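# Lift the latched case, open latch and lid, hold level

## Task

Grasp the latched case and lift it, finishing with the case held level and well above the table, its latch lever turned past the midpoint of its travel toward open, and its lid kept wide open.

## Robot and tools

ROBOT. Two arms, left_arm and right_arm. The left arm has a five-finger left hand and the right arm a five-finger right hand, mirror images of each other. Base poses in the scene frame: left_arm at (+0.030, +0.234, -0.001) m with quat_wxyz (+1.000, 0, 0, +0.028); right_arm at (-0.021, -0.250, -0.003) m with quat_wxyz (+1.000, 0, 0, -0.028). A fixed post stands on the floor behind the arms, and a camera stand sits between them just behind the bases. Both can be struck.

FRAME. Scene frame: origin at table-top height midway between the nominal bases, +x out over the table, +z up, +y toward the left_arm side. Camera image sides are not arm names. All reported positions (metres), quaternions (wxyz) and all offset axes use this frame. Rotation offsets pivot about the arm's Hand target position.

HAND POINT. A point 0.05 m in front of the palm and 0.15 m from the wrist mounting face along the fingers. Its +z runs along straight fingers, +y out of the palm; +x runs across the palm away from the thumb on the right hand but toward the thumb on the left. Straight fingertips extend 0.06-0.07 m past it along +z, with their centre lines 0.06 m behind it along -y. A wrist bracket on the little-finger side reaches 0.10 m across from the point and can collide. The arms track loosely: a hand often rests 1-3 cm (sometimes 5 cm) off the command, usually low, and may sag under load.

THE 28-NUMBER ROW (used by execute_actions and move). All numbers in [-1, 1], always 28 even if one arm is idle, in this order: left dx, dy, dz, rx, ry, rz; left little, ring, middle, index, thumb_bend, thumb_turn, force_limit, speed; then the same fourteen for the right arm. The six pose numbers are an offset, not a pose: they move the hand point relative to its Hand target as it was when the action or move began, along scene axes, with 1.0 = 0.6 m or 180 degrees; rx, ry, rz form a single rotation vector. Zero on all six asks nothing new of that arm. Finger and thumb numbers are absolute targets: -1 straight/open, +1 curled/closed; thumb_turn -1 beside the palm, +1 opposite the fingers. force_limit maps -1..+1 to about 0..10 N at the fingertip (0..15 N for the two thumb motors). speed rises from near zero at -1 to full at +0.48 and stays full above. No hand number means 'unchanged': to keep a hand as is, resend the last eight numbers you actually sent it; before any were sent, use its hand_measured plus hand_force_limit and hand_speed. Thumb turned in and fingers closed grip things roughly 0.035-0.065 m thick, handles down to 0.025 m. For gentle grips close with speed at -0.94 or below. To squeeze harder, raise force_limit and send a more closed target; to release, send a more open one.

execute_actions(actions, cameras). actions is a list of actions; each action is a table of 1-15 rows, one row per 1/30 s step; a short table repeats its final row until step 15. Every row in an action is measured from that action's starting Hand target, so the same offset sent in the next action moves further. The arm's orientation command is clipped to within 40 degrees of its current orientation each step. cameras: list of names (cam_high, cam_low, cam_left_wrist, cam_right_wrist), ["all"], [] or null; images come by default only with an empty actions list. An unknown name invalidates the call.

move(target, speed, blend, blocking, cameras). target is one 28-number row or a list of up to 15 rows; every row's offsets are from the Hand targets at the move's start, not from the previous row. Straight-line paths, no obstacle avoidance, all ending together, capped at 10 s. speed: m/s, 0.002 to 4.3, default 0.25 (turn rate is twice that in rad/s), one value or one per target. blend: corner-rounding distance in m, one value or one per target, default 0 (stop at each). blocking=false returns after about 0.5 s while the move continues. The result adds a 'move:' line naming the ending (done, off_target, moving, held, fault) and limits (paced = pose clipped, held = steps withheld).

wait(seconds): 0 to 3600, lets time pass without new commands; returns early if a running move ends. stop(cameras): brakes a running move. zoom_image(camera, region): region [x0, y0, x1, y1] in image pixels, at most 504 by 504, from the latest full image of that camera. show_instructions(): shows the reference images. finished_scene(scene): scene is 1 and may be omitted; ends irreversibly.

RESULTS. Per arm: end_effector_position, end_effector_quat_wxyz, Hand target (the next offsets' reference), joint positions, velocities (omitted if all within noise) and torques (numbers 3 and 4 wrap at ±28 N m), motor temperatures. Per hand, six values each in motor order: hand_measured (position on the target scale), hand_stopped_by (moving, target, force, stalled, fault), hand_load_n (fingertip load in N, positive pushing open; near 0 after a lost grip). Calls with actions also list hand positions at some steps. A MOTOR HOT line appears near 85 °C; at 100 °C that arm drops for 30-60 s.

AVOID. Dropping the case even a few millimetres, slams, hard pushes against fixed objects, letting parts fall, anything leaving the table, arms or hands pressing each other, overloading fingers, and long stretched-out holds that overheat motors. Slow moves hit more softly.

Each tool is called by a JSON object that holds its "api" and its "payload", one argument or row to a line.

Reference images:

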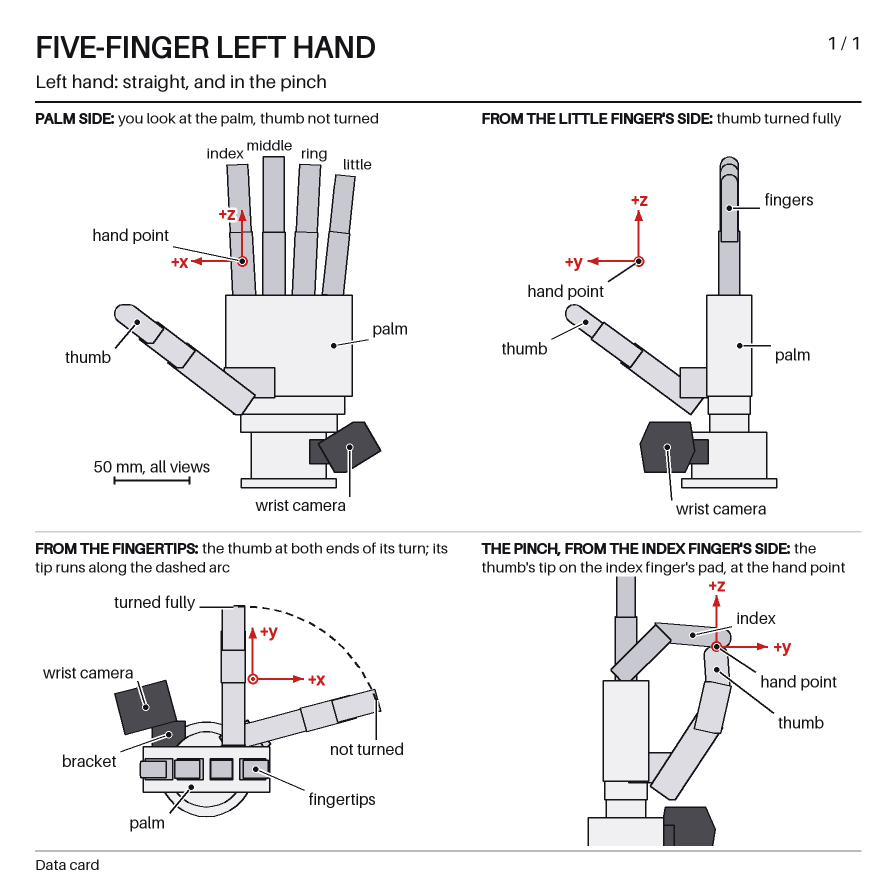

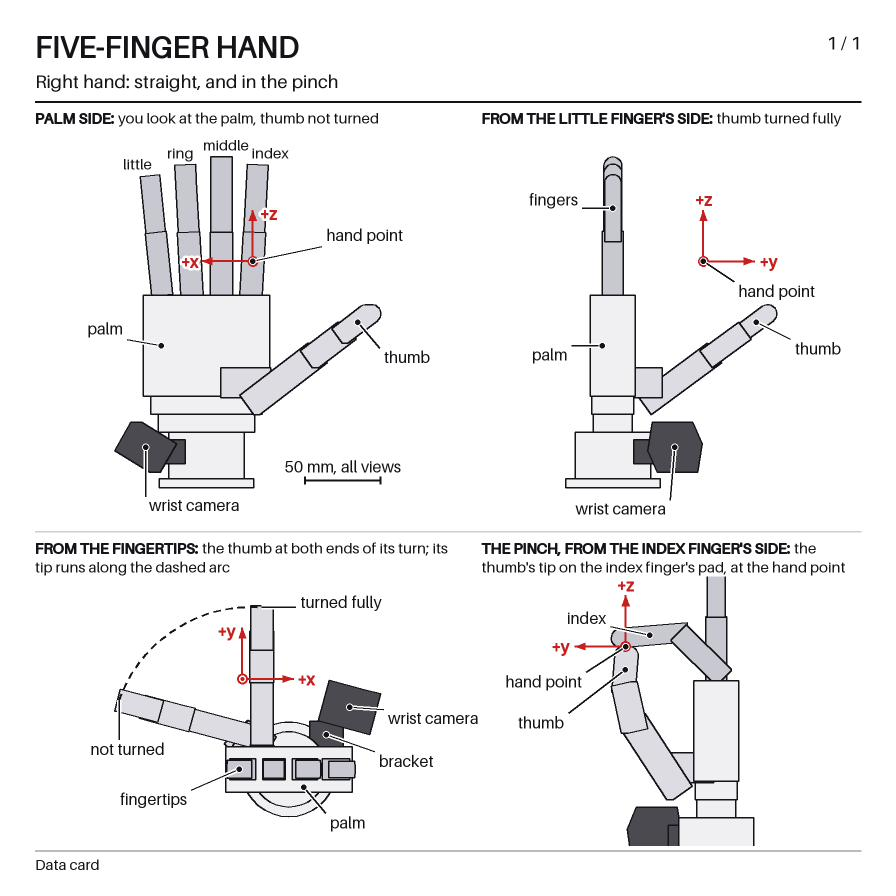

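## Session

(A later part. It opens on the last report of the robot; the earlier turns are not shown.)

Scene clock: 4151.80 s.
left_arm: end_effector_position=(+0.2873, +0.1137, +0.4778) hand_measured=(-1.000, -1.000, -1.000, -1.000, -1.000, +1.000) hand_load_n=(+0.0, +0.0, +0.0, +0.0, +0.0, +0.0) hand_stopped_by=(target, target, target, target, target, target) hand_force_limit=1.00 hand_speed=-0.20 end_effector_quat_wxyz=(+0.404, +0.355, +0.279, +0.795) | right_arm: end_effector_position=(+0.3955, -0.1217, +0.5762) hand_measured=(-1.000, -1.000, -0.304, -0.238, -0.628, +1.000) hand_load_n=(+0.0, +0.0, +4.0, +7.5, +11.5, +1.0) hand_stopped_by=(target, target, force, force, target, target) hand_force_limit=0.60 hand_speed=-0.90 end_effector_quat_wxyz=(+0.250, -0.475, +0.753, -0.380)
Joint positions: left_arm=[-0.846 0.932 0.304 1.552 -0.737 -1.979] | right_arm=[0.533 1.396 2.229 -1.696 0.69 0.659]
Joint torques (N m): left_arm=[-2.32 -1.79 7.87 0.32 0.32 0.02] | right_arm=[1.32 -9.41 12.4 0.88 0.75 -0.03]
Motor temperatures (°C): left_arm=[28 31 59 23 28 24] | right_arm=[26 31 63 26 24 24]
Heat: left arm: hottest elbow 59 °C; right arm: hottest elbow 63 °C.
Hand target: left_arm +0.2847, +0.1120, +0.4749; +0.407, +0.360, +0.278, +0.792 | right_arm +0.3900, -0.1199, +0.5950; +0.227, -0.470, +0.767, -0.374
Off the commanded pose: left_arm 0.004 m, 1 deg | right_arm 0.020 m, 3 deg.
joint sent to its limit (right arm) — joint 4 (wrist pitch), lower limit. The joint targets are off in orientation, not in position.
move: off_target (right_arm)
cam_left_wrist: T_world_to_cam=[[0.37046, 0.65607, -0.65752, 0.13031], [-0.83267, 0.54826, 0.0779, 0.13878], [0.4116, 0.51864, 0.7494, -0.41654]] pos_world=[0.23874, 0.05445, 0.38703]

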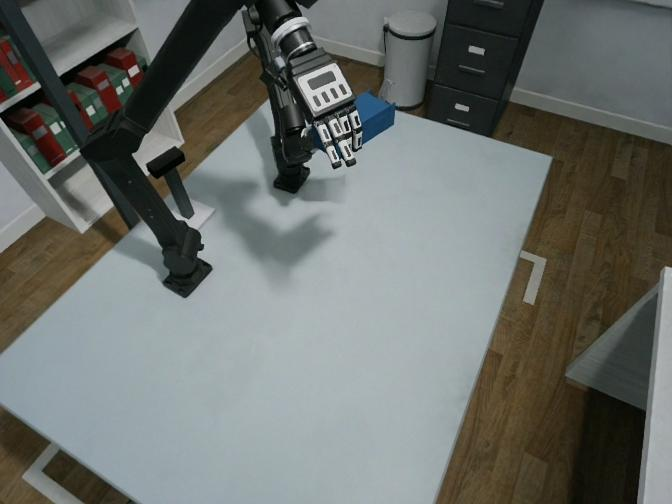

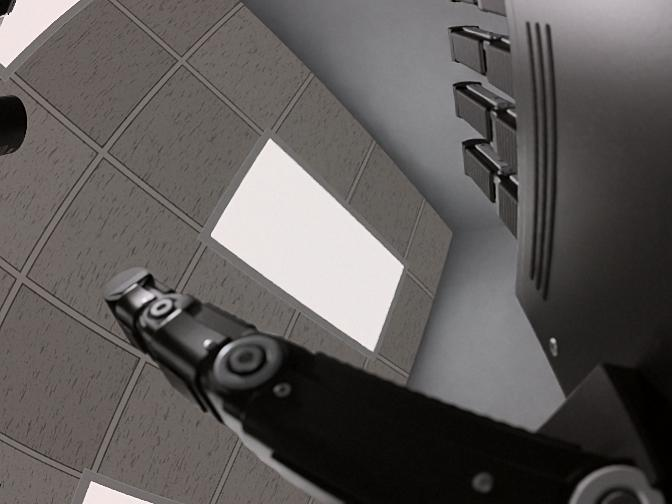

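{"api": "move", "payload": {
  "target": [0,0,0,0,0,0,-1,-1,-1,-1,-1,1,1,-0.2,-0.0083,0.158,-0.0333,0,0,0.2944,-1,-1,0.2,0.2,-0.622,1,0.6,-0.9],
  "cameras": ["cam_high", "cam_left_wrist"],
  "speed": 0.12
}}

{"api": "zoom_image", "payload": {
  "camera": "cam_high",
  "region": [230, 20, 450, 220]
}}

Scene clock: 4161.33 s.
left_arm: end_effector_position=(+0.2873, +0.1137, +0.4778) hand_measured=(-1.000, -1.000, -1.000, -1.000, -1.000, +1.000) hand_load_n=(+0.0, +0.0, +0.0, +0.0, +0.0, +0.0) hand_stopped_by=(target, target, target, target, target, target) hand_force_limit=1.00 hand_speed=-0.20 end_effector_quat_wxyz=(+0.404, +0.355, +0.279, +0.795) | right_arm: end_effector_position=(+0.3812, -0.0217, +0.5542) hand_measured=(-1.000, -1.000, -0.304, -0.238, -0.628, +1.000) hand_load_n=(+0.0, +0.0, +4.0, +7.5, +11.5, +1.0) hand_stopped_by=(target, target, force, force, target, target) hand_force_limit=0.60 hand_speed=-0.90 end_effector_quat_wxyz=(-0.349, +0.773, -0.482, +0.219)
Joint positions: left_arm=[-0.846 0.932 0.304 1.552 -0.737 -1.979] | right_arm=[0.507 1.401 2.167 -1.489 -0.002 -0.004]
Joint torques (N m): left_arm=[-2.43 -1.79 7.86 0.29 0.32 0.02] | right_arm=[-0.26 -10.7 12.78 1.99 -0.24 -0.05]
Motor temperatures (°C): left_arm=[28 31 60 23 28 24] | right_arm=[26 31 62 26 24 24]
Heat: left arm: hottest elbow 60 °C; right arm: hottest elbow 62 °C.
Hand target: left_arm +0.2847, +0.1120, +0.4749; +0.407, +0.360, +0.278, +0.792 | right_arm +0.3849, -0.0251, +0.5751; -0.370, +0.762, -0.477, +0.234
Off the commanded pose: left_arm 0.004 m, 1 deg | right_arm 0.021 m, 3 deg.
move: off_target (right_arm)
cam_left_wrist: T_world_to_cam=[[0.37046, 0.65607, -0.65752, 0.13031], [-0.83267, 0.54826, 0.0779, 0.13878], [0.4116, 0.51864, 0.7494, -0.41654]] pos_world=[0.23874, 0.05445, 0.38703]

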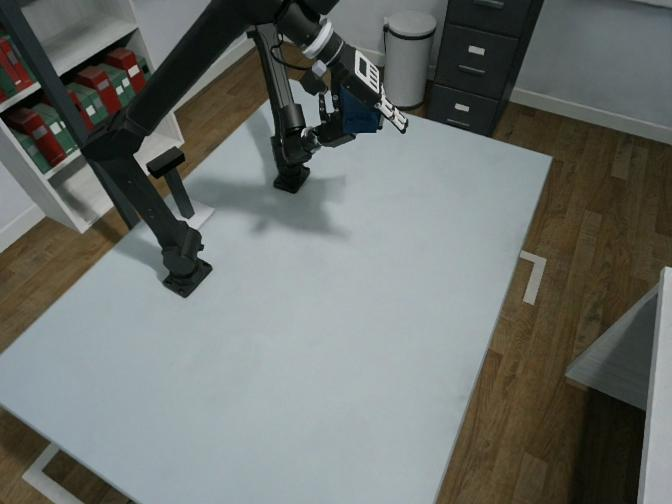

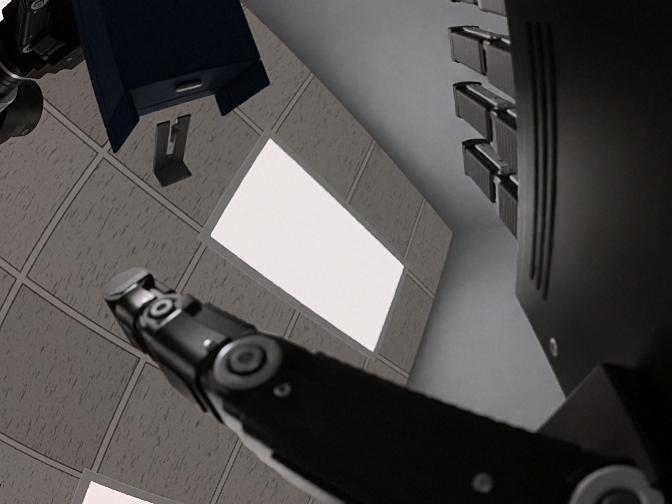

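Scaled by 2.291 from the camera's image (finer frame: 960x720).

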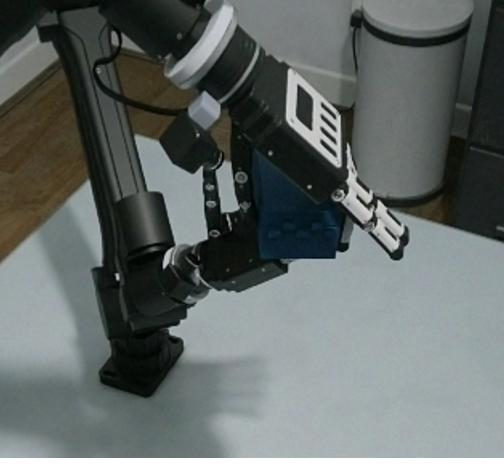

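{"api": "zoom_image", "payload": {
  "camera": "cam_left_wrist",
  "region": [40, 0, 340, 225]
}}

Scaled by 1.680 from the camera's image (finer frame: 960x720).

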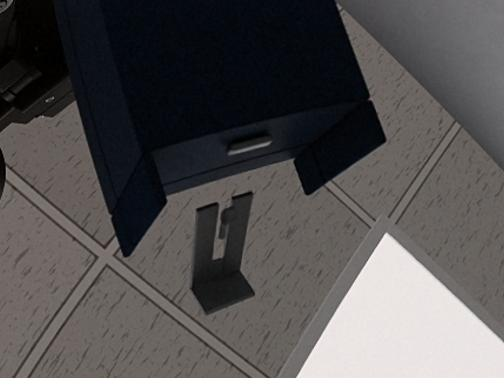

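{"api": "move", "payload": {
  "target": [0,0,0,0,0,0,-1,-1,-1,-1,-1,1,1,-0.2,0,0,0,0,0,-0.0306,-1,-1,0.2,0.2,-0.622,1,0.6,-0.9],
  "cameras": ["cam_left_wrist"],
  "speed": 0.12
}}

{"api": "zoom_image", "payload": {
  "camera": "cam_left_wrist",
  "region": [40, 0, 340, 225]
}}

Scene clock: 4199.93 s.
left_arm: end_effector_position=(+0.2873, +0.1137, +0.4778) hand_measured=(-1.000, -1.000, -1.000, -1.000, -1.000, +1.000) hand_load_n=(+0.0, +0.0, +0.0, +0.0, +0.0, +0.0) hand_stopped_by=(target, target, target, target, target, target) hand_force_limit=1.00 hand_speed=-0.20 end_effector_quat_wxyz=(+0.404, +0.355, +0.279, +0.795) | right_arm: end_effector_position=(+0.3883, -0.0300, +0.5540) hand_measured=(-1.000, -1.000, -0.304, -0.238, -0.628, +1.000) hand_load_n=(+0.0, +0.0, +4.0, +8.0, +11.5, +1.5) hand_stopped_by=(target, target, force, force, target, target) hand_force_limit=0.60 hand_speed=-0.90 end_effector_quat_wxyz=(-0.334, +0.751, -0.515, +0.243)
Joint positions: left_arm=[-0.846 0.932 0.304 1.552 -0.737 -1.979] | right_arm=[0.515 1.401 2.167 -1.489 0.088 0.051]
Joint torques (N m): left_arm=[-2.49 -1.73 7.87 0.32 0.32 0.03] | right_arm=[1.44 -10.93 12.42 1.98 0.21 0.16]
Motor temperatures (°C): left_arm=[28 31 60 22 28 24] | right_arm=[26 31 60 27 24 24]
Heat: left arm: hottest elbow 60 °C; right arm: hottest elbow 60 °C.
Hand target: left_arm +0.2847, +0.1120, +0.4749; +0.407, +0.360, +0.278, +0.792 | right_arm +0.3850, -0.0252, +0.5751; -0.359, +0.739, -0.513, +0.251
Off the commanded pose: left_arm 0.004 m, 1 deg | right_arm 0.022 m, 3 deg.
move: off_target (right_arm)
cam_left_wrist: T_world_to_cam=[[0.37046, 0.65607, -0.65752, 0.13031], [-0.83267, 0.54826, 0.0779, 0.13878], [0.4116, 0.51864, 0.7494, -0.41654]] pos_world=[0.23874, 0.05445, 0.38703]

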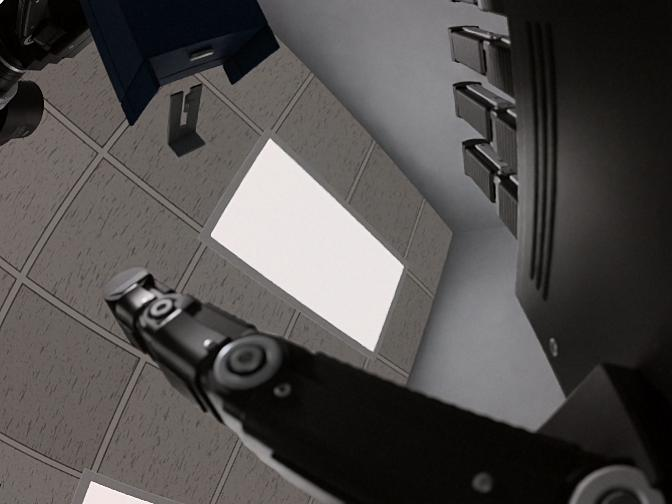

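Scaled by 1.680 from the camera's image (finer frame: 960x720).

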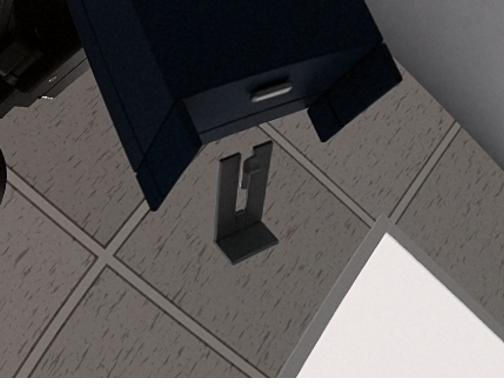

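{"api": "move", "payload": {
  "target": [0,0,0,0,0,0,-1,-1,-1,-1,-1,1,1,-0.2,-0.005,0.003,0.0333,0,0,0,-1,-1,0.2,0.2,-0.622,1,0.6,-0.9],
  "cameras": ["cam_left_wrist"],
  "speed": 0.12
}}

{"api": "zoom_image", "payload": {
  "camera": "cam_left_wrist",
  "region": [40, 0, 340, 225]
}}

Scene clock: 4209.30 s.
left_arm: end_effector_position=(+0.2873, +0.1137, +0.4778) hand_measured=(-1.000, -1.000, -1.000, -1.000, -1.000, +1.000) hand_load_n=(+0.0, +0.0, +0.0, +0.0, +0.0, -0.5) hand_stopped_by=(target, target, target, target, target, target) hand_force_limit=1.00 hand_speed=-0.20 end_effector_quat_wxyz=(+0.404, +0.355, +0.279, +0.795) | right_arm: end_effector_position=(+0.3878, -0.0268, +0.5748) hand_measured=(-1.000, -1.000, -0.304, -0.238, -0.628, +1.000) hand_load_n=(+0.0, +0.0, +4.0, +8.0, +11.5, +1.0) hand_stopped_by=(target, target, force, force, target, target) hand_force_limit=0.60 hand_speed=-0.90 end_effector_quat_wxyz=(-0.339, +0.749, -0.514, +0.245)
Joint positions: left_arm=[-0.846 0.932 0.304 1.552 -0.737 -1.979] | right_arm=[0.524 1.449 2.289 -1.551 0.095 0.057]
Joint torques (N m): left_arm=[-2.43 -1.73 7.88 0.35 0.32 0.03] | right_arm=[1.49 -10.23 13.04 1.17 0.21 0.15]
Motor temperatures (°C): left_arm=[28 31 60 22 28 24] | right_arm=[26 31 59 27 24 24]
Heat: left arm: hottest elbow 60 °C; right arm: hottest elbow 59 °C.
Hand target: left_arm +0.2847, +0.1120, +0.4749; +0.407, +0.360, +0.278, +0.792 | right_arm +0.3820, -0.0233, +0.5951; -0.359, +0.738, -0.513, +0.251
Off the commanded pose: left_arm 0.004 m, 1 deg | right_arm 0.021 m, 3 deg.
move: off_target (right_arm)
cam_left_wrist: T_world_to_cam=[[0.37046, 0.65607, -0.65752, 0.13031], [-0.83267, 0.54826, 0.0779, 0.13878], [0.4116, 0.51864, 0.7494, -0.41654]] pos_world=[0.23874, 0.05445, 0.38703]

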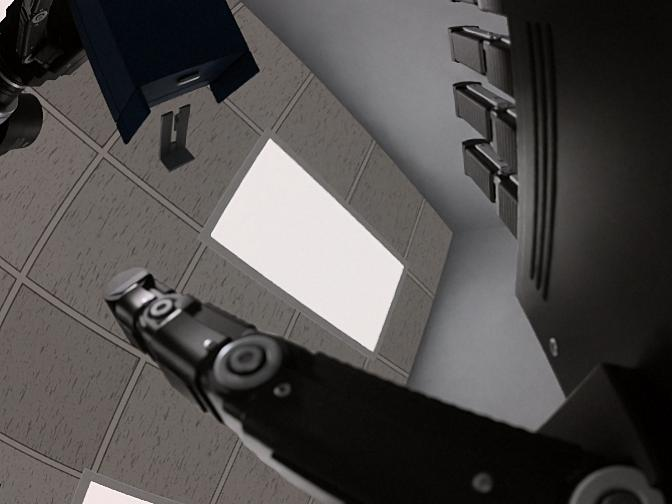

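Scaled by 1.680 from the camera's image (finer frame: 960x720).

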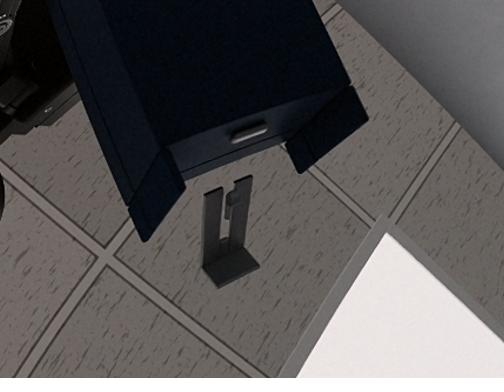

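{"api": "move", "payload": {
  "target": [0.1122,-0.115,0.05,0,0,0,-1,-1,-1,-1,-1,1,1,-0.2,0,0,0,0,0,0,-1,-1,0.2,0.2,-0.622,1,0.6,-0.9],
  "cameras": ["cam_left_wrist","cam_high"],
  "speed": 0.08
}}

{"api": "zoom_image", "payload": {
  "camera": "cam_high",
  "region": [230, 20, 450, 220]
}}

Scene clock: 4219.87 s.
left_arm: end_effector_position=(+0.3490, +0.0508, +0.4945) hand_measured=(-1.000, -1.000, -1.000, -1.000, -1.000, +1.000) hand_load_n=(+0.0, +0.0, +0.0, +0.0, +0.0, +0.0) hand_stopped_by=(target, target, target, target, target, target) hand_force_limit=1.00 hand_speed=-0.20 end_effector_quat_wxyz=(+0.398, +0.368, +0.275, +0.794) | right_arm: end_effector_position=(+0.3878, -0.0268, +0.5748) hand_measured=(-1.000, -1.000, -0.304, -0.238, -0.628, +1.000) hand_load_n=(+0.0, +0.0, +4.0, +8.0, +11.5, +1.0) hand_stopped_by=(target, target, force, force, target, target) hand_force_limit=0.60 hand_speed=-0.90 end_effector_quat_wxyz=(-0.339, +0.749, -0.514, +0.245)
Joint positions: left_arm=[-0.848 1.181 0.515 1.562 -0.737 -1.979] | right_arm=[0.524 1.449 2.289 -1.551 0.095 0.057]
Joint torques (N m): left_arm=[-2.2 -3.37 11.62 0.49 0.35 0.02] | right_arm=[1.55 -10.7 13.14 1.25 0.21 0.17]
Motor temperatures (°C): left_arm=[28 31 61 22 28 24] | right_arm=[26 31 62 26 23 24]
Heat: left arm: hottest elbow 61 °C; right arm: hottest elbow 62 °C.
Hand target: left_arm +0.3522, +0.0430, +0.5048; +0.407, +0.360, +0.278, +0.792 | right_arm +0.3820, -0.0233, +0.5951; -0.359, +0.738, -0.513, +0.251
Off the commanded pose: left_arm 0.013 m, 1 deg | right_arm 0.021 m, 3 deg.
move: off_target (left_arm)
cam_left_wrist: T_world_to_cam=[[0.35794, 0.66872, -0.65168, 0.16046], [-0.83006, 0.54752, 0.10592, 0.20869], [0.42764, 0.50302, 0.75106, -0.42751]] pos_world=[0.29861, -0.00652, 0.40355]
Images, in order (width x height): cam_high 672x504, cam_left_wrist 672x504.

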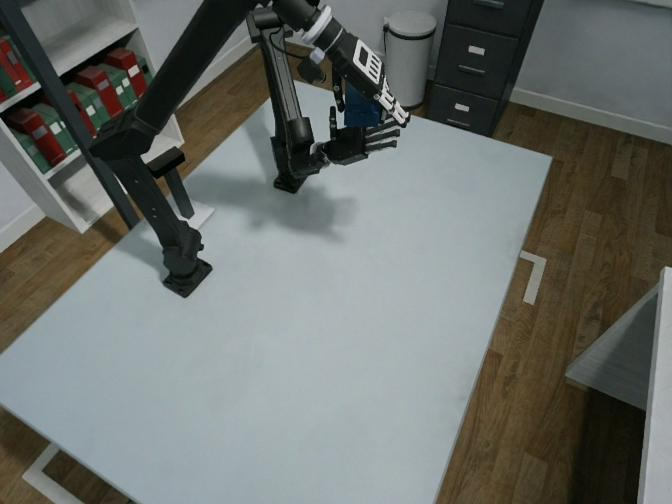

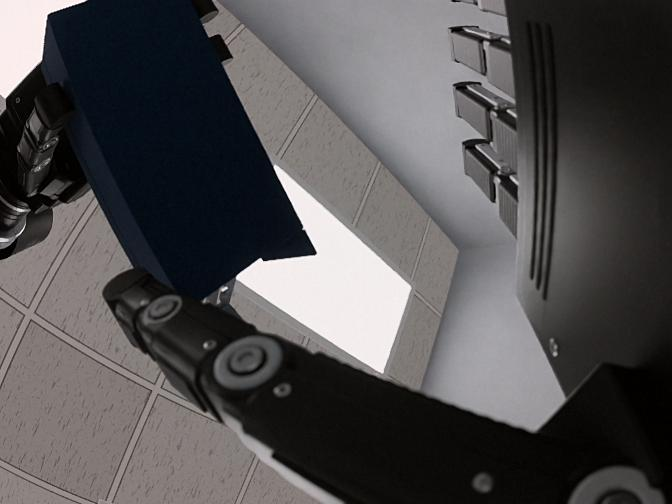

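Scaled by 2.291 from the camera's image (finer frame: 960x720).

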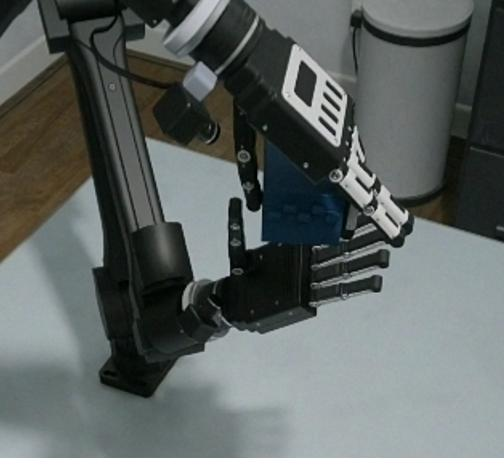

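{"api": "move", "payload": {
  "target": [0,0,0,0,0,0,0,0.2,-1,-1,-1,1,0.6,-0.6,0,0,0,0,0,0,-1,-1,0.2,0.2,-0.622,1,0.6,-0.9],
  "cameras": ["cam_left_wrist"]
}}

Scene clock: 4235.87 s.
left_arm: end_effector_position=(+0.3491, +0.0508, +0.4947) hand_measured=(+0.000, +0.200, -1.000, -1.000, -1.000, +1.000) hand_load_n=(+0.0, +0.0, +0.0, +0.0, +0.0, +0.0) hand_stopped_by=(target, target, target, target, target, target) hand_force_limit=0.60 hand_speed=-0.60 end_effector_quat_wxyz=(+0.398, +0.367, +0.275, +0.794) | right_arm: end_effector_position=(+0.3878, -0.0268, +0.5748) hand_measured=(-1.000, -1.000, -0.304, -0.238, -0.628, +1.000) hand_load_n=(+0.0, +0.0, +3.5, +8.0, +11.5, +1.5) hand_stopped_by=(target, target, force, force, target, target) hand_force_limit=0.60 hand_speed=-0.90 end_effector_quat_wxyz=(-0.339, +0.749, -0.514, +0.245)
Joint positions: left_arm=[-0.848 1.181 0.516 1.562 -0.737 -1.979] | right_arm=[0.524 1.449 2.289 -1.551 0.095 0.057]
Joint torques (N m): left_arm=[-2.32 -3.31 11.6 0.46 0.34 0.01] | right_arm=[1.49 -10.75 13.08 1.2 0.21 0.18]
Motor temperatures (°C): left_arm=[28 31 65 22 28 24] | right_arm=[26 32 64 26 23 24]
Heat: left arm: hottest elbow 65 °C; right arm: hottest elbow 64 °C.
Hand target: left_arm +0.3522, +0.0430, +0.5048; +0.407, +0.360, +0.278, +0.792 | right_arm +0.3820, -0.0233, +0.5951; -0.359, +0.738, -0.513, +0.251
Off the commanded pose: left_arm 0.013 m, 1 deg | right_arm 0.021 m, 3 deg.
move: done
cam_left_wrist: T_world_to_cam=[[0.35814, 0.66857, -0.65173, 0.16062], [-0.83012, 0.54751, 0.10548, 0.20891], [0.42735, 0.50324, 0.75108, -0.42753]] pos_world=[0.29861, -0.00662, 0.40375]

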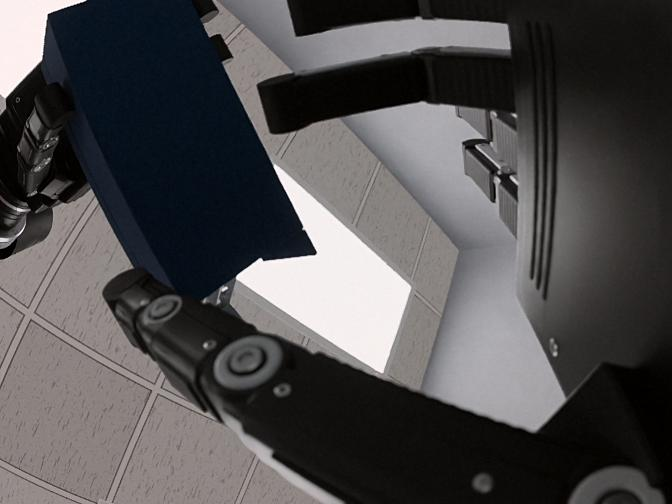

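{"api": "move", "payload": {
  "target": [0.0047,-0.0117,0.052,0,0,0,0,0.2,-1,-1,-1,1,0.6,-0.6,0,0,0,0,0,0,-1,-1,0.2,0.2,-0.622,1,0.6,-0.9],
  "cameras": ["cam_left_wrist"],
  "speed": 0.04
}}

Scene clock: 4240.67 s.
left_arm: end_effector_position=(+0.3582, +0.0393, +0.5174) hand_measured=(+0.000, +0.200, -1.000, -1.000, -1.000, +1.000) hand_load_n=(+0.0, +0.0, +0.0, +0.0, +0.0, -0.5) hand_stopped_by=(target, target, target, target, target, target) hand_force_limit=0.60 hand_speed=-0.60 end_effector_quat_wxyz=(+0.397, +0.373, +0.275, +0.792) | right_arm: end_effector_position=(+0.3878, -0.0268, +0.5748) hand_measured=(-1.000, -1.000, -0.304, -0.238, -0.628, +1.000) hand_load_n=(+0.0, +0.0, +4.0, +8.0, +12.0, +1.5) hand_stopped_by=(target, target, force, force, target, target) hand_force_limit=0.60 hand_speed=-0.90 end_effector_quat_wxyz=(-0.339, +0.749, -0.514, +0.245)
Joint positions: left_arm=[-0.854 1.163 0.581 1.468 -0.742 -1.979] | right_arm=[0.524 1.449 2.289 -1.551 0.095 0.057]
Joint torques (N m): left_arm=[-2.37 -5.36 12.25 0.12 0.29 0.09] | right_arm=[1.08 -10.93 13.12 1.2 0.2 0.16]
Motor temperatures (°C): left_arm=[28 31 66 22 28 24] | right_arm=[26 32 65 26 23 24]
Heat: left arm: hottest elbow 66 °C; right arm: hottest elbow 65 °C.
Hand target: left_arm +0.3549, +0.0362, +0.5362; +0.407, +0.360, +0.278, +0.792 | right_arm +0.3820, -0.0233, +0.5951; -0.359, +0.738, -0.513, +0.251
Off the commanded pose: left_arm 0.019 m, 2 deg | right_arm 0.021 m, 3 deg.
move: off_target (left_arm)
cam_left_wrist: T_world_to_cam=[[0.35406, 0.67061, -0.65186, 0.18124], [-0.827, 0.54997, 0.1166, 0.21338], [0.4367, 0.49781, 0.74932, -0.44493]] pos_world=[0.30659, -0.0174, 0.42666]

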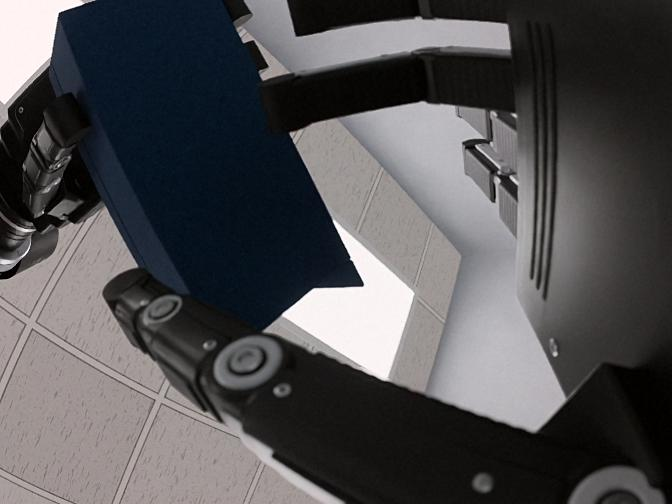

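{"api": "move", "payload": {
  "target": [-0.006,0.005,0.022,0,0,0,0,0.2,-1,-1,-1,1,0.6,-0.6,0,0,0,0,0,0,-1,-1,0.2,0.2,-0.622,1,0.6,-0.9],
  "cameras": ["cam_left_wrist"],
  "speed": 0.04
}}

Scene clock: 4245.93 s.
left_arm: end_effector_position=(+0.3546, +0.0422, +0.5304) hand_measured=(+0.000, +0.200, -1.000, -1.000, -1.000, +1.000) hand_load_n=(+0.0, +0.5, +0.0, +0.0, +0.0, +0.0) hand_stopped_by=(target, target, target, target, target, target) hand_force_limit=0.60 hand_speed=-0.60 end_effector_quat_wxyz=(+0.399, +0.372, +0.275, +0.792) | right_arm: end_effector_position=(+0.3878, -0.0268, +0.5748) hand_measured=(-1.000, -1.000, -0.304, -0.238, -0.628, +1.000) hand_load_n=(+0.0, +0.0, +4.0, +7.5, +11.5, +1.5) hand_stopped_by=(target, target, force, force, target, target) hand_force_limit=0.60 hand_speed=-0.90 end_effector_quat_wxyz=(-0.339, +0.749, -0.514, +0.245)
Joint positions: left_arm=[-0.856 1.124 0.593 1.42 -0.743 -1.979] | right_arm=[0.524 1.449 2.289 -1.551 0.095 0.057]
Joint torques (N m): left_arm=[-2.49 -4.95 12.45 0.24 0.29 0.12] | right_arm=[1.61 -10.93 13.05 1.16 0.21 0.18]
Motor temperatures (°C): left_arm=[28 31 66 22 28 24] | right_arm=[26 32 65 26 23 24]
Heat: left arm: hottest elbow 66 °C; right arm: hottest elbow 65 °C.
Hand target: left_arm +0.3513, +0.0390, +0.5492; +0.407, +0.360, +0.278, +0.792 | right_arm +0.3820, -0.0233, +0.5951; -0.359, +0.738, -0.513, +0.251
Off the commanded pose: left_arm 0.019 m, 2 deg | right_arm 0.021 m, 3 deg.
move: off_target (left_arm)
cam_left_wrist: T_world_to_cam=[[0.35574, 0.66876, -0.65284, 0.18914], [-0.82636, 0.55137, 0.11452, 0.20813], [0.43655, 0.49874, 0.74879, -0.45422]] pos_world=[0.30299, -0.01471, 0.43976]

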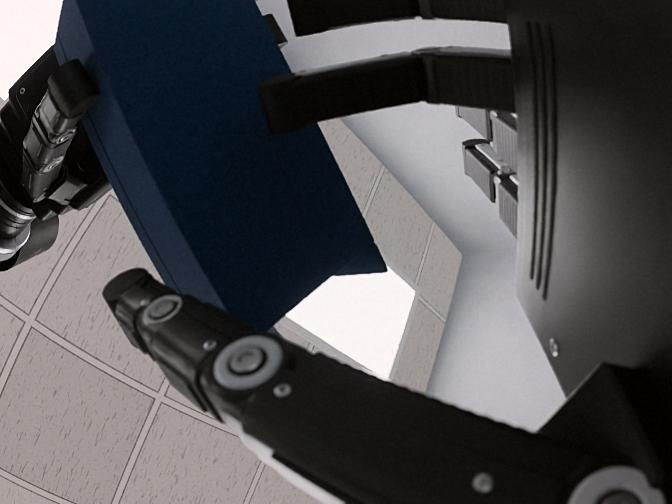

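{"api": "move", "payload": {
  "target": [-0.002,0.0,0.011,0,0,0,0,0.2,-1,-1,-1,1,0.6,-0.6,0,0,0,0,0,0,-1,-1,0.2,0.2,-0.622,1,0.6,-0.9],
  "cameras": [],
  "speed": 0.04
}}

Scene clock: 4250.63 s.
left_arm: end_effector_position=(+0.3542, +0.0416, +0.5357) hand_measured=(+0.000, +0.200, -1.000, -1.000, -1.000, +1.000) hand_load_n=(+0.0, +0.0, +0.0, +0.0, +0.0, +0.0) hand_stopped_by=(target, target, target, target, target, target) hand_force_limit=0.60 hand_speed=-0.60 end_effector_quat_wxyz=(+0.399, +0.373, +0.275, +0.791) | right_arm: end_effector_position=(+0.3878, -0.0268, +0.5748) hand_measured=(-1.000, -1.000, -0.304, -0.238, -0.628, +1.000) hand_load_n=(+0.0, +0.0, +4.0, +8.0, +11.5, +1.5) hand_stopped_by=(target, target, force, force, target, target) hand_force_limit=0.60 hand_speed=-0.90 end_effector_quat_wxyz=(-0.339, +0.749, -0.514, +0.245)
Joint positions: left_arm=[-0.859 1.113 0.602 1.399 -0.744 -1.978] | right_arm=[0.524 1.449 2.289 -1.551 0.095 0.057]
Joint torques (N m): left_arm=[-2.43 -5.07 12.7 0.17 0.29 0.13] | right_arm=[1.38 -10.81 13.08 1.11 0.18 0.17]
Motor temperatures (°C): left_arm=[28 31 66 22 28 24] | right_arm=[26 32 65 26 23 24]
Heat: left arm: hottest elbow 66 °C; right arm: hottest elbow 65 °C.
Hand target: left_arm +0.3502, +0.0391, +0.5558; +0.407, +0.360, +0.278, +0.792 | right_arm +0.3820, -0.0233, +0.5951; -0.359, +0.738, -0.513, +0.251
Off the commanded pose: left_arm 0.021 m, 2 deg | right_arm 0.021 m, 3 deg.
move: off_target (left_arm)

{"api": "move", "payload": {
  "target": [0.0,0.0,0.008,0,0,0,-0.05,0.12,-1,-1,-1,1,0.6,-0.6,0,0,0,0,0,0,-1,-1,0.2,0.2,-0.622,1,0.6,-0.9],
  "cameras": ["cam_left_wrist"],
  "speed": 0.04
}}

{"api": "zoom_image", "payload": {
  "camera": "cam_left_wrist",
  "region": [40, 0, 440, 300]
}}

Scene clock: 4256.20 s.
left_arm: end_effector_position=(+0.3545, +0.0414, +0.5400) hand_measured=(-0.050, +0.120, -1.000, -1.000, -1.000, +1.000) hand_load_n=(-0.5, +0.0, +0.0, +0.0, +0.0, +0.0) hand_stopped_by=(target, target, target, target, target, target) hand_force_limit=0.60 hand_speed=-0.60 end_effector_quat_wxyz=(+0.398, +0.373, +0.275, +0.791) | right_arm: end_effector_position=(+0.3878, -0.0268, +0.5748) hand_measured=(-1.000, -1.000, -0.304, -0.238, -0.628, +1.000) hand_load_n=(+0.0, -0.5, +4.0, +8.0, +11.5, +1.0) hand_stopped_by=(target, target, force, force, target, target) hand_force_limit=0.60 hand_speed=-0.90 end_effector_quat_wxyz=(-0.339, +0.749, -0.514, +0.245)
Joint positions: left_arm=[-0.859 1.106 0.611 1.383 -0.745 -1.978] | right_arm=[0.524 1.449 2.289 -1.551 0.095 0.057]
Joint torques (N m): left_arm=[-2.55 -5.13 12.78 0.21 0.29 0.13] | right_arm=[1.26 -11.05 13.05 1.21 0.18 0.18]
Motor temperatures (°C): left_arm=[28 31 66 22 28 24] | right_arm=[26 32 65 26 23 24]
Heat: left arm: hottest elbow 66 °C; right arm: hottest elbow 65 °C.
Hand target: left_arm +0.3502, +0.0392, +0.5606; +0.407, +0.360, +0.278, +0.792 | right_arm +0.3820, -0.0233, +0.5951; -0.359, +0.738, -0.513, +0.251
Off the commanded pose: left_arm 0.021 m, 2 deg | right_arm 0.021 m, 3 deg.
move: off_target (left_arm)
cam_left_wrist: T_world_to_cam=[[0.35448, 0.66905, -0.65324, 0.19661], [-0.82575, 0.55176, 0.11702, 0.20585], [0.43872, 0.49793, 0.74806, -0.46135]] pos_world=[0.30269, -0.0154, 0.44946]

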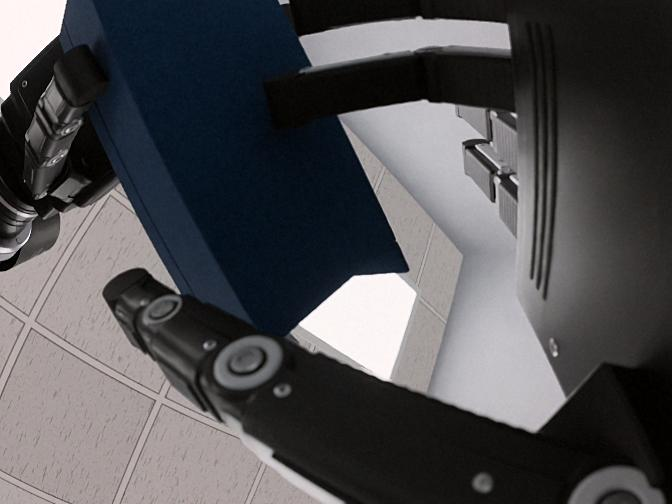

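Scaled by 1.260 from the camera's image (finer frame: 960x720).

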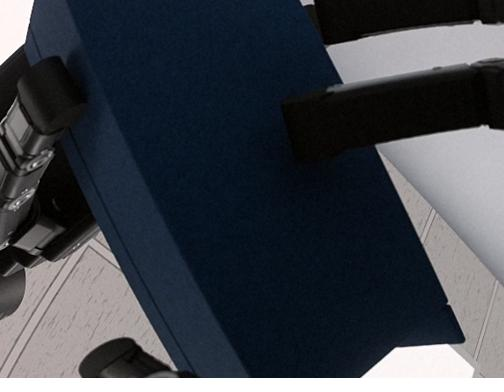

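{"api": "move", "payload": {
  "target": [0,0,0,0,0,0,-0.05,0.12,-0.4,-0.4,-0.66,1,0.3,-0.7,0,0,0,0,0,0,-1,-1,0.2,0.2,-0.622,1,0.6,-0.9],
  "cameras": ["cam_left_wrist"]
}}

Scene clock: 4262.70 s.
left_arm: end_effector_position=(+0.3546, +0.0413, +0.5400) hand_measured=(-0.050, +0.120, -0.400, -0.400, -0.660, +1.000) hand_load_n=(+0.0, +0.0, +0.0, +0.0, +0.5, +0.0) hand_stopped_by=(target, target, target, target, target, target) hand_force_limit=0.30 hand_speed=-0.70 end_effector_quat_wxyz=(+0.398, +0.374, +0.275, +0.791) | right_arm: end_effector_position=(+0.3878, -0.0268, +0.5748) hand_measured=(-1.000, -1.000, -0.304, -0.238, -0.628, +1.000) hand_load_n=(+0.0, +0.0, +4.0, +8.0, +11.5, +1.5) hand_stopped_by=(target, target, force, force, target, target) hand_force_limit=0.60 hand_speed=-0.90 end_effector_quat_wxyz=(-0.339, +0.749, -0.514, +0.245)
Joint positions: left_arm=[-0.859 1.106 0.611 1.382 -0.745 -1.978] | right_arm=[0.524 1.449 2.289 -1.551 0.095 0.057]
Joint torques (N m): left_arm=[-2.49 -5.01 12.71 0.2 0.3 0.13] | right_arm=[1.14 -10.75 13.05 1.14 0.19 0.18]
Motor temperatures (°C): left_arm=[28 31 68 22 27 24] | right_arm=[26 32 65 26 23 24]
Heat: left arm: hottest elbow 68 °C; right arm: hottest elbow 65 °C.
Hand target: left_arm +0.3502, +0.0392, +0.5606; +0.407, +0.360, +0.278, +0.792 | right_arm +0.3820, -0.0233, +0.5951; -0.359, +0.738, -0.513, +0.251
Off the commanded pose: left_arm 0.021 m, 2 deg | right_arm 0.021 m, 3 deg.
move: done
cam_left_wrist: T_world_to_cam=[[0.35415, 0.66956, -0.6529, 0.19647], [-0.82584, 0.5515, 0.11761, 0.2057], [0.43882, 0.49753, 0.74826, -0.46145]] pos_world=[0.30279, -0.0154, 0.44936]

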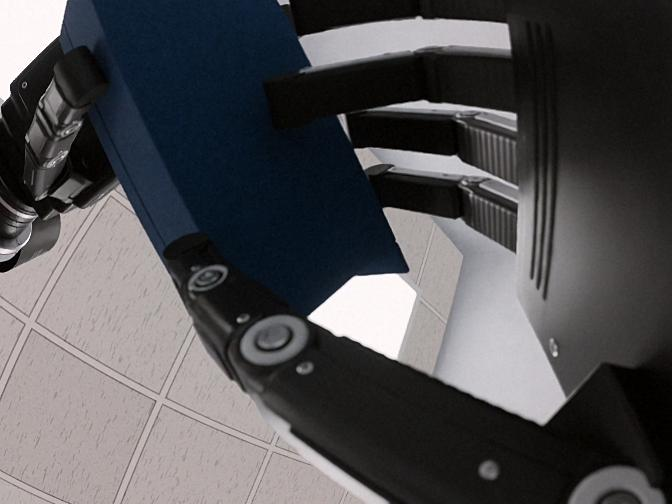

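Now close gently.

{"api": "move", "payload": {
  "target": [0,0,0,0,0,0,-0.05,0.12,0.2,0.2,-0.63,1,0.3,-0.9,0,0,0,0,0,0,-1,-1,0.2,0.2,-0.622,1,0.6,-0.9],
  "cameras": ["cam_left_wrist"]
}}

Scene clock: 4266.17 s.
left_arm: end_effector_position=(+0.3548, +0.0412, +0.5396) hand_measured=(-0.050, +0.120, -0.282, -0.262, -0.634, +1.000) hand_load_n=(+0.0, +0.0, +5.0, +7.0, +10.0, -2.0) hand_stopped_by=(target, target, force, force, force, target) hand_force_limit=0.30 hand_speed=-0.90 end_effector_quat_wxyz=(+0.397, +0.374, +0.275, +0.791) | right_arm: end_effector_position=(+0.3869, -0.0272, +0.5741) hand_measured=(-1.000, -1.000, -0.304, -0.238, -0.628, +1.000) hand_load_n=(+0.0, +0.0, +4.5, +7.5, +11.5, +0.0) hand_stopped_by=(target, target, force, force, target, target) hand_force_limit=0.60 hand_speed=-0.90 end_effector_quat_wxyz=(-0.337, +0.749, -0.515, +0.244)
Joint positions: left_arm=[-0.859 1.106 0.611 1.381 -0.747 -1.977] | right_arm=[0.524 1.449 2.289 -1.556 0.095 0.057]
Joint torques (N m): left_arm=[-2.32 -5.13 12.75 0.28 0.4 0.11] | right_arm=[1.38 -10.52 13.03 1.28 0.17 0.17]
Motor temperatures (°C): left_arm=[28 31 69 22 27 24] | right_arm=[26 32 66 26 23 24]
Heat: left arm: hottest elbow 69 °C; right arm: hottest elbow 66 °C.
Hand target: left_arm +0.3502, +0.0390, +0.5606; +0.407, +0.360, +0.278, +0.792 | right_arm +0.3819, -0.0233, +0.5951; -0.359, +0.739, -0.513, +0.251
Off the commanded pose: left_arm 0.022 m, 2 deg | right_arm 0.022 m, 3 deg.
move: done
cam_left_wrist: T_world_to_cam=[[0.35188, 0.67032, -0.65333, 0.19734], [-0.82629, 0.55039, 0.11967, 0.20511], [0.43981, 0.49773, 0.74755, -0.46122]] pos_world=[0.30289, -0.0156, 0.44917]

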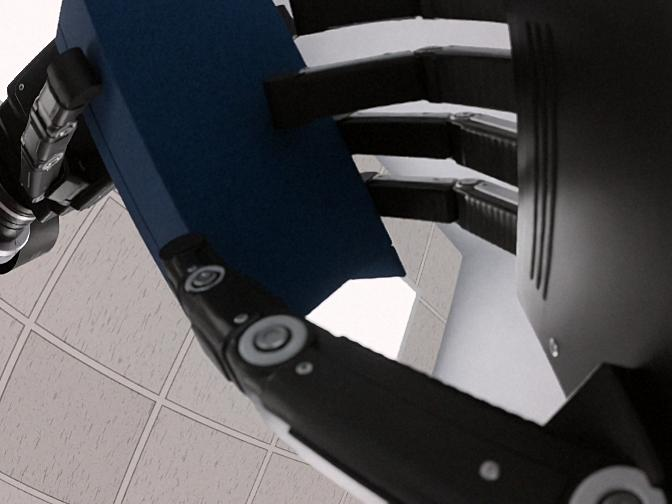

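{"api": "move", "payload": {
  "target": [0,0,0,0,0,0,-0.12,0.04,0.3,0.3,-0.61,1,0.6,-0.9,0,0,0,0,0,0,-1,-1,0.2,0.2,-0.622,1,0.6,-0.9],
  "cameras": ["cam_left_wrist"]
}}

{"api": "zoom_image", "payload": {
  "camera": "cam_left_wrist",
  "region": [140, 0, 440, 225]
}}

Scene clock: 4273.47 s.
left_arm: end_effector_position=(+0.3549, +0.0413, +0.5396) hand_measured=(-0.120, +0.040, -0.266, -0.248, -0.632, +1.000) hand_load_n=(+0.0, -0.5, +7.5, +8.5, +14.0, -2.0) hand_stopped_by=(target, target, force, force, force, target) hand_force_limit=0.60 hand_speed=-0.90 end_effector_quat_wxyz=(+0.397, +0.375, +0.276, +0.791) | right_arm: end_effector_position=(+0.3864, -0.0274, +0.5744) hand_measured=(-1.000, -1.000, -0.304, -0.238, -0.628, +1.000) hand_load_n=(+0.0, -0.5, +4.5, +7.5, +11.5, +0.0) hand_stopped_by=(target, target, force, force, target, target) hand_force_limit=0.60 hand_speed=-0.90 end_effector_quat_wxyz=(-0.337, +0.749, -0.515, +0.244)
Joint positions: left_arm=[-0.859 1.106 0.611 1.381 -0.748 -1.976] | right_arm=[0.524 1.449 2.291 -1.558 0.095 0.057]
Joint torques (N m): left_arm=[-2.37 -5.01 12.74 0.28 0.43 0.12] | right_arm=[1.49 -10.99 12.93 1.4 0.21 0.17]
Motor temperatures (°C): left_arm=[28 31 71 22 28 24] | right_arm=[26 32 66 26 23 24]
Heat: left arm: hottest elbow 71 °C; right arm: hottest elbow 66 °C.
Hand target: left_arm +0.3502, +0.0391, +0.5606; +0.407, +0.360, +0.278, +0.792 | right_arm +0.3819, -0.0233, +0.5951; -0.359, +0.739, -0.513, +0.251
Off the commanded pose: left_arm 0.022 m, 2 deg | right_arm 0.022 m, 3 deg.
move: done
cam_left_wrist: T_world_to_cam=[[0.35101, 0.67053, -0.65358, 0.19758], [-0.82665, 0.54976, 0.12005, 0.20499], [0.43981, 0.49815, 0.74727, -0.46106]] pos_world=[0.30289, -0.01551, 0.44907]

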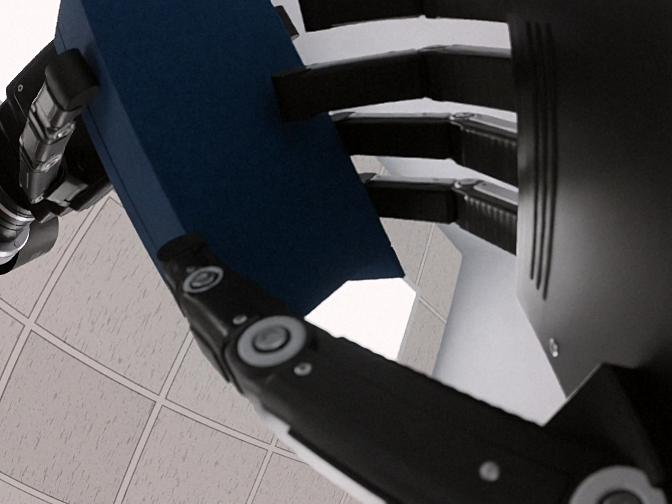

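Scaled by 1.680 from the camera's image (finer frame: 960x720).

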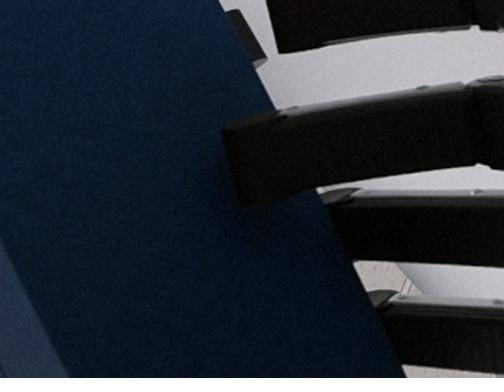

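{"api": "move", "payload": {
  "target": [0.0,0,-0.028,0,0,0,-0.12,0.04,0.3,0.3,-0.61,1,0.6,-0.9,0,0,-0.025,0,0,0,-1,-1,0.2,0.2,-0.622,1,0.6,-0.9],
  "cameras": [],
  "speed": 0.04
}}

Scene clock: 4280.33 s.
left_arm: end_effector_position=(+0.3532, +0.0423, +0.5391) hand_measured=(-0.120, +0.040, -0.266, -0.248, -0.632, +1.000) hand_load_n=(+0.0, +0.0, +7.5, +8.5, +14.0, -1.5) hand_stopped_by=(target, target, force, force, force, target) hand_force_limit=0.60 hand_speed=-0.90 end_effector_quat_wxyz=(+0.399, +0.367, +0.277, +0.793) | right_arm: end_effector_position=(+0.3844, -0.0274, +0.5723) hand_measured=(-1.000, -1.000, -0.304, -0.238, -0.628, +1.000) hand_load_n=(+0.0, +0.0, +5.0, +8.0, +11.0, +0.0) hand_stopped_by=(target, target, force, force, target, target) hand_force_limit=0.60 hand_speed=-0.90 end_effector_quat_wxyz=(-0.345, +0.745, -0.514, +0.247)
Joint positions: left_arm=[-0.86 1.119 0.611 1.414 -0.748 -1.97] | right_arm=[0.526 1.417 2.236 -1.517 0.095 0.061]
Joint torques (N m): left_arm=[-2.14 -3.9 10.3 1.02 0.46 0.06] | right_arm=[1.26 -11.34 8.79 2.04 0.19 0.13]
Motor temperatures (°C): left_arm=[28 31 72 22 28 24] | right_arm=[26 32 63 26 23 24]
Heat: left arm: hottest elbow 72 °C; right arm: hottest elbow 63 °C.
Hand target: left_arm +0.3502, +0.0391, +0.5439; +0.407, +0.360, +0.278, +0.792 | right_arm +0.3821, -0.0233, +0.5801; -0.359, +0.738, -0.513, +0.251
Off the commanded pose: left_arm 0.006 m, 1 deg | right_arm 0.009 m, 2 deg.
move: done

{"api": "move", "payload": {
  "target": [0.0,0,-0.01,0,0,0,-0.12,0.04,0.3,0.3,-0.61,1,0.6,-0.9,0,0,0,0,0,0,-1,-1,-0.34,-0.28,-0.64,1,0.6,-0.95],
  "cameras": ["cam_left_wrist"],
  "speed": 0.04
}}

Scene clock: 4284.30 s.
left_arm: end_effector_position=(+0.3534, +0.0422, +0.5375) hand_measured=(-0.120, +0.040, -0.266, -0.248, -0.632, +1.000) hand_load_n=(+0.0, +0.0, +7.0, +8.5, +14.0, -1.0) hand_stopped_by=(target, target, force, force, force, target) hand_force_limit=0.60 hand_speed=-0.90 end_effector_quat_wxyz=(+0.401, +0.364, +0.279, +0.793) | right_arm: end_effector_position=(+0.3840, -0.0270, +0.5715) hand_measured=(-1.000, -1.000, -0.340, -0.280, -0.642, +1.000) hand_load_n=(+0.0, +0.0, +1.0, +2.5, +6.0, +0.0) hand_stopped_by=(target, target, target, target, target, target) hand_force_limit=0.60 hand_speed=-0.95 end_effector_quat_wxyz=(-0.344, +0.746, -0.514, +0.247)
Joint positions: left_arm=[-0.86 1.129 0.611 1.432 -0.749 -1.969] | right_arm=[0.527 1.416 2.234 -1.517 0.095 0.061]
Joint torques (N m): left_arm=[-2.32 -4.01 9.39 1.11 0.49 0.03] | right_arm=[1.2 -11.22 8.94 2.15 0.23 0.14]
Motor temperatures (°C): left_arm=[28 31 72 22 28 24] | right_arm=[26 32 62 26 23 24]
Heat: left arm: hottest elbow 72 °C; right arm: hottest elbow 62 °C.
Hand target: left_arm +0.3502, +0.0391, +0.5378; +0.407, +0.360, +0.278, +0.792 | right_arm +0.3820, -0.0232, +0.5801; -0.359, +0.739, -0.513, +0.251
Off the commanded pose: left_arm 0.004 m, 1 deg | right_arm 0.010 m, 2 deg.
move: done
cam_left_wrist: T_world_to_cam=[[0.36033, 0.66218, -0.65702, 0.19504], [-0.83072, 0.54819, 0.09691, 0.2175], [0.42435, 0.51088, 0.74762, -0.45461]] pos_world=[0.30331, -0.01613, 0.44695]

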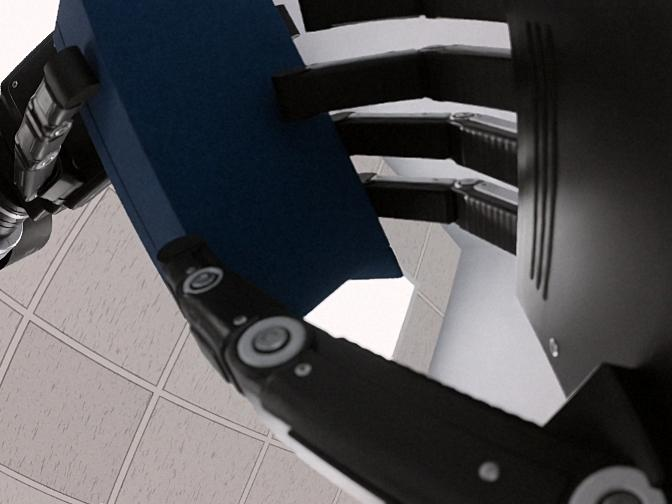

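{"api": "move", "payload": {
  "target": [0.0,0,0,0,0,0,-0.12,0.04,0.3,0.3,-0.61,1,0.6,-0.9,0,0,0,0,0,0,-1,-1,-0.4,-0.36,-0.69,1,0.6,-0.95],
  "cameras": ["cam_left_wrist"],
  "speed": 0.04
}}

Scene clock: 4290.33 s.
left_arm: end_effector_position=(+0.3529, +0.0430, +0.5377) hand_measured=(-0.120, +0.040, -0.266, -0.248, -0.632, +1.000) hand_load_n=(+0.0, +0.0, +6.5, +8.0, +14.0, -0.5) hand_stopped_by=(target, target, force, force, force, target) hand_force_limit=0.60 hand_speed=-0.90 end_effector_quat_wxyz=(+0.401, +0.362, +0.280, +0.794) | right_arm: end_effector_position=(+0.3841, -0.0269, +0.5720) hand_measured=(-1.000, -1.000, -0.400, -0.360, -0.690, +1.000) hand_load_n=(+0.0, +0.0, +0.0, +0.0, +0.5, +0.5) hand_stopped_by=(target, target, target, target, target, target) hand_force_limit=0.60 hand_speed=-0.95 end_effector_quat_wxyz=(-0.345, +0.745, -0.514, +0.247)
Joint positions: left_arm=[-0.86 1.129 0.611 1.436 -0.75 -1.969] | right_arm=[0.527 1.416 2.234 -1.515 0.095 0.063]
Joint torques (N m): left_arm=[-2.32 -3.96 9.43 1.05 0.55 0.05] | right_arm=[1.26 -10.93 8.92 2.09 0.24 0.11]
Motor temperatures (°C): left_arm=[28 31 72 22 28 24] | right_arm=[26 33 61 26 23 24]
Heat: left arm: hottest elbow 72 °C; right arm: hottest elbow 61 °C.
Hand target: left_arm +0.3502, +0.0391, +0.5379; +0.407, +0.360, +0.278, +0.792 | right_arm +0.3820, -0.0232, +0.5801; -0.359, +0.739, -0.513, +0.251
Off the commanded pose: left_arm 0.005 m, 1 deg | right_arm 0.009 m, 2 deg.
move: done
cam_left_wrist: T_world_to_cam=[[0.36068, 0.6604, -0.65862, 0.19567], [-0.83153, 0.54753, 0.09365, 0.21863], [0.42246, 0.51388, 0.74663, -0.45397]] pos_world=[0.30301, -0.01564, 0.44734]

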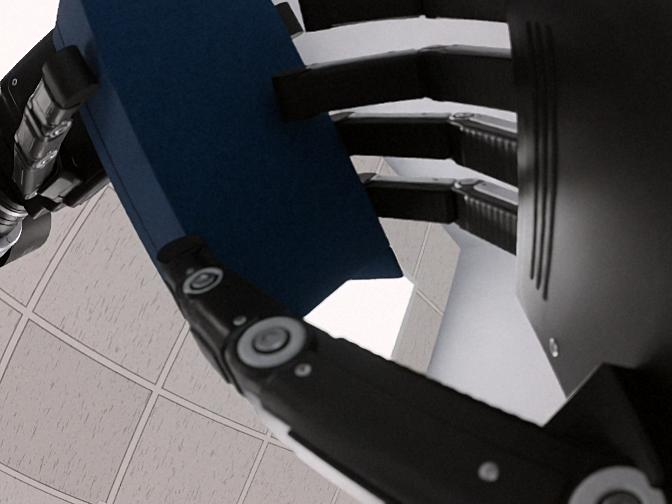

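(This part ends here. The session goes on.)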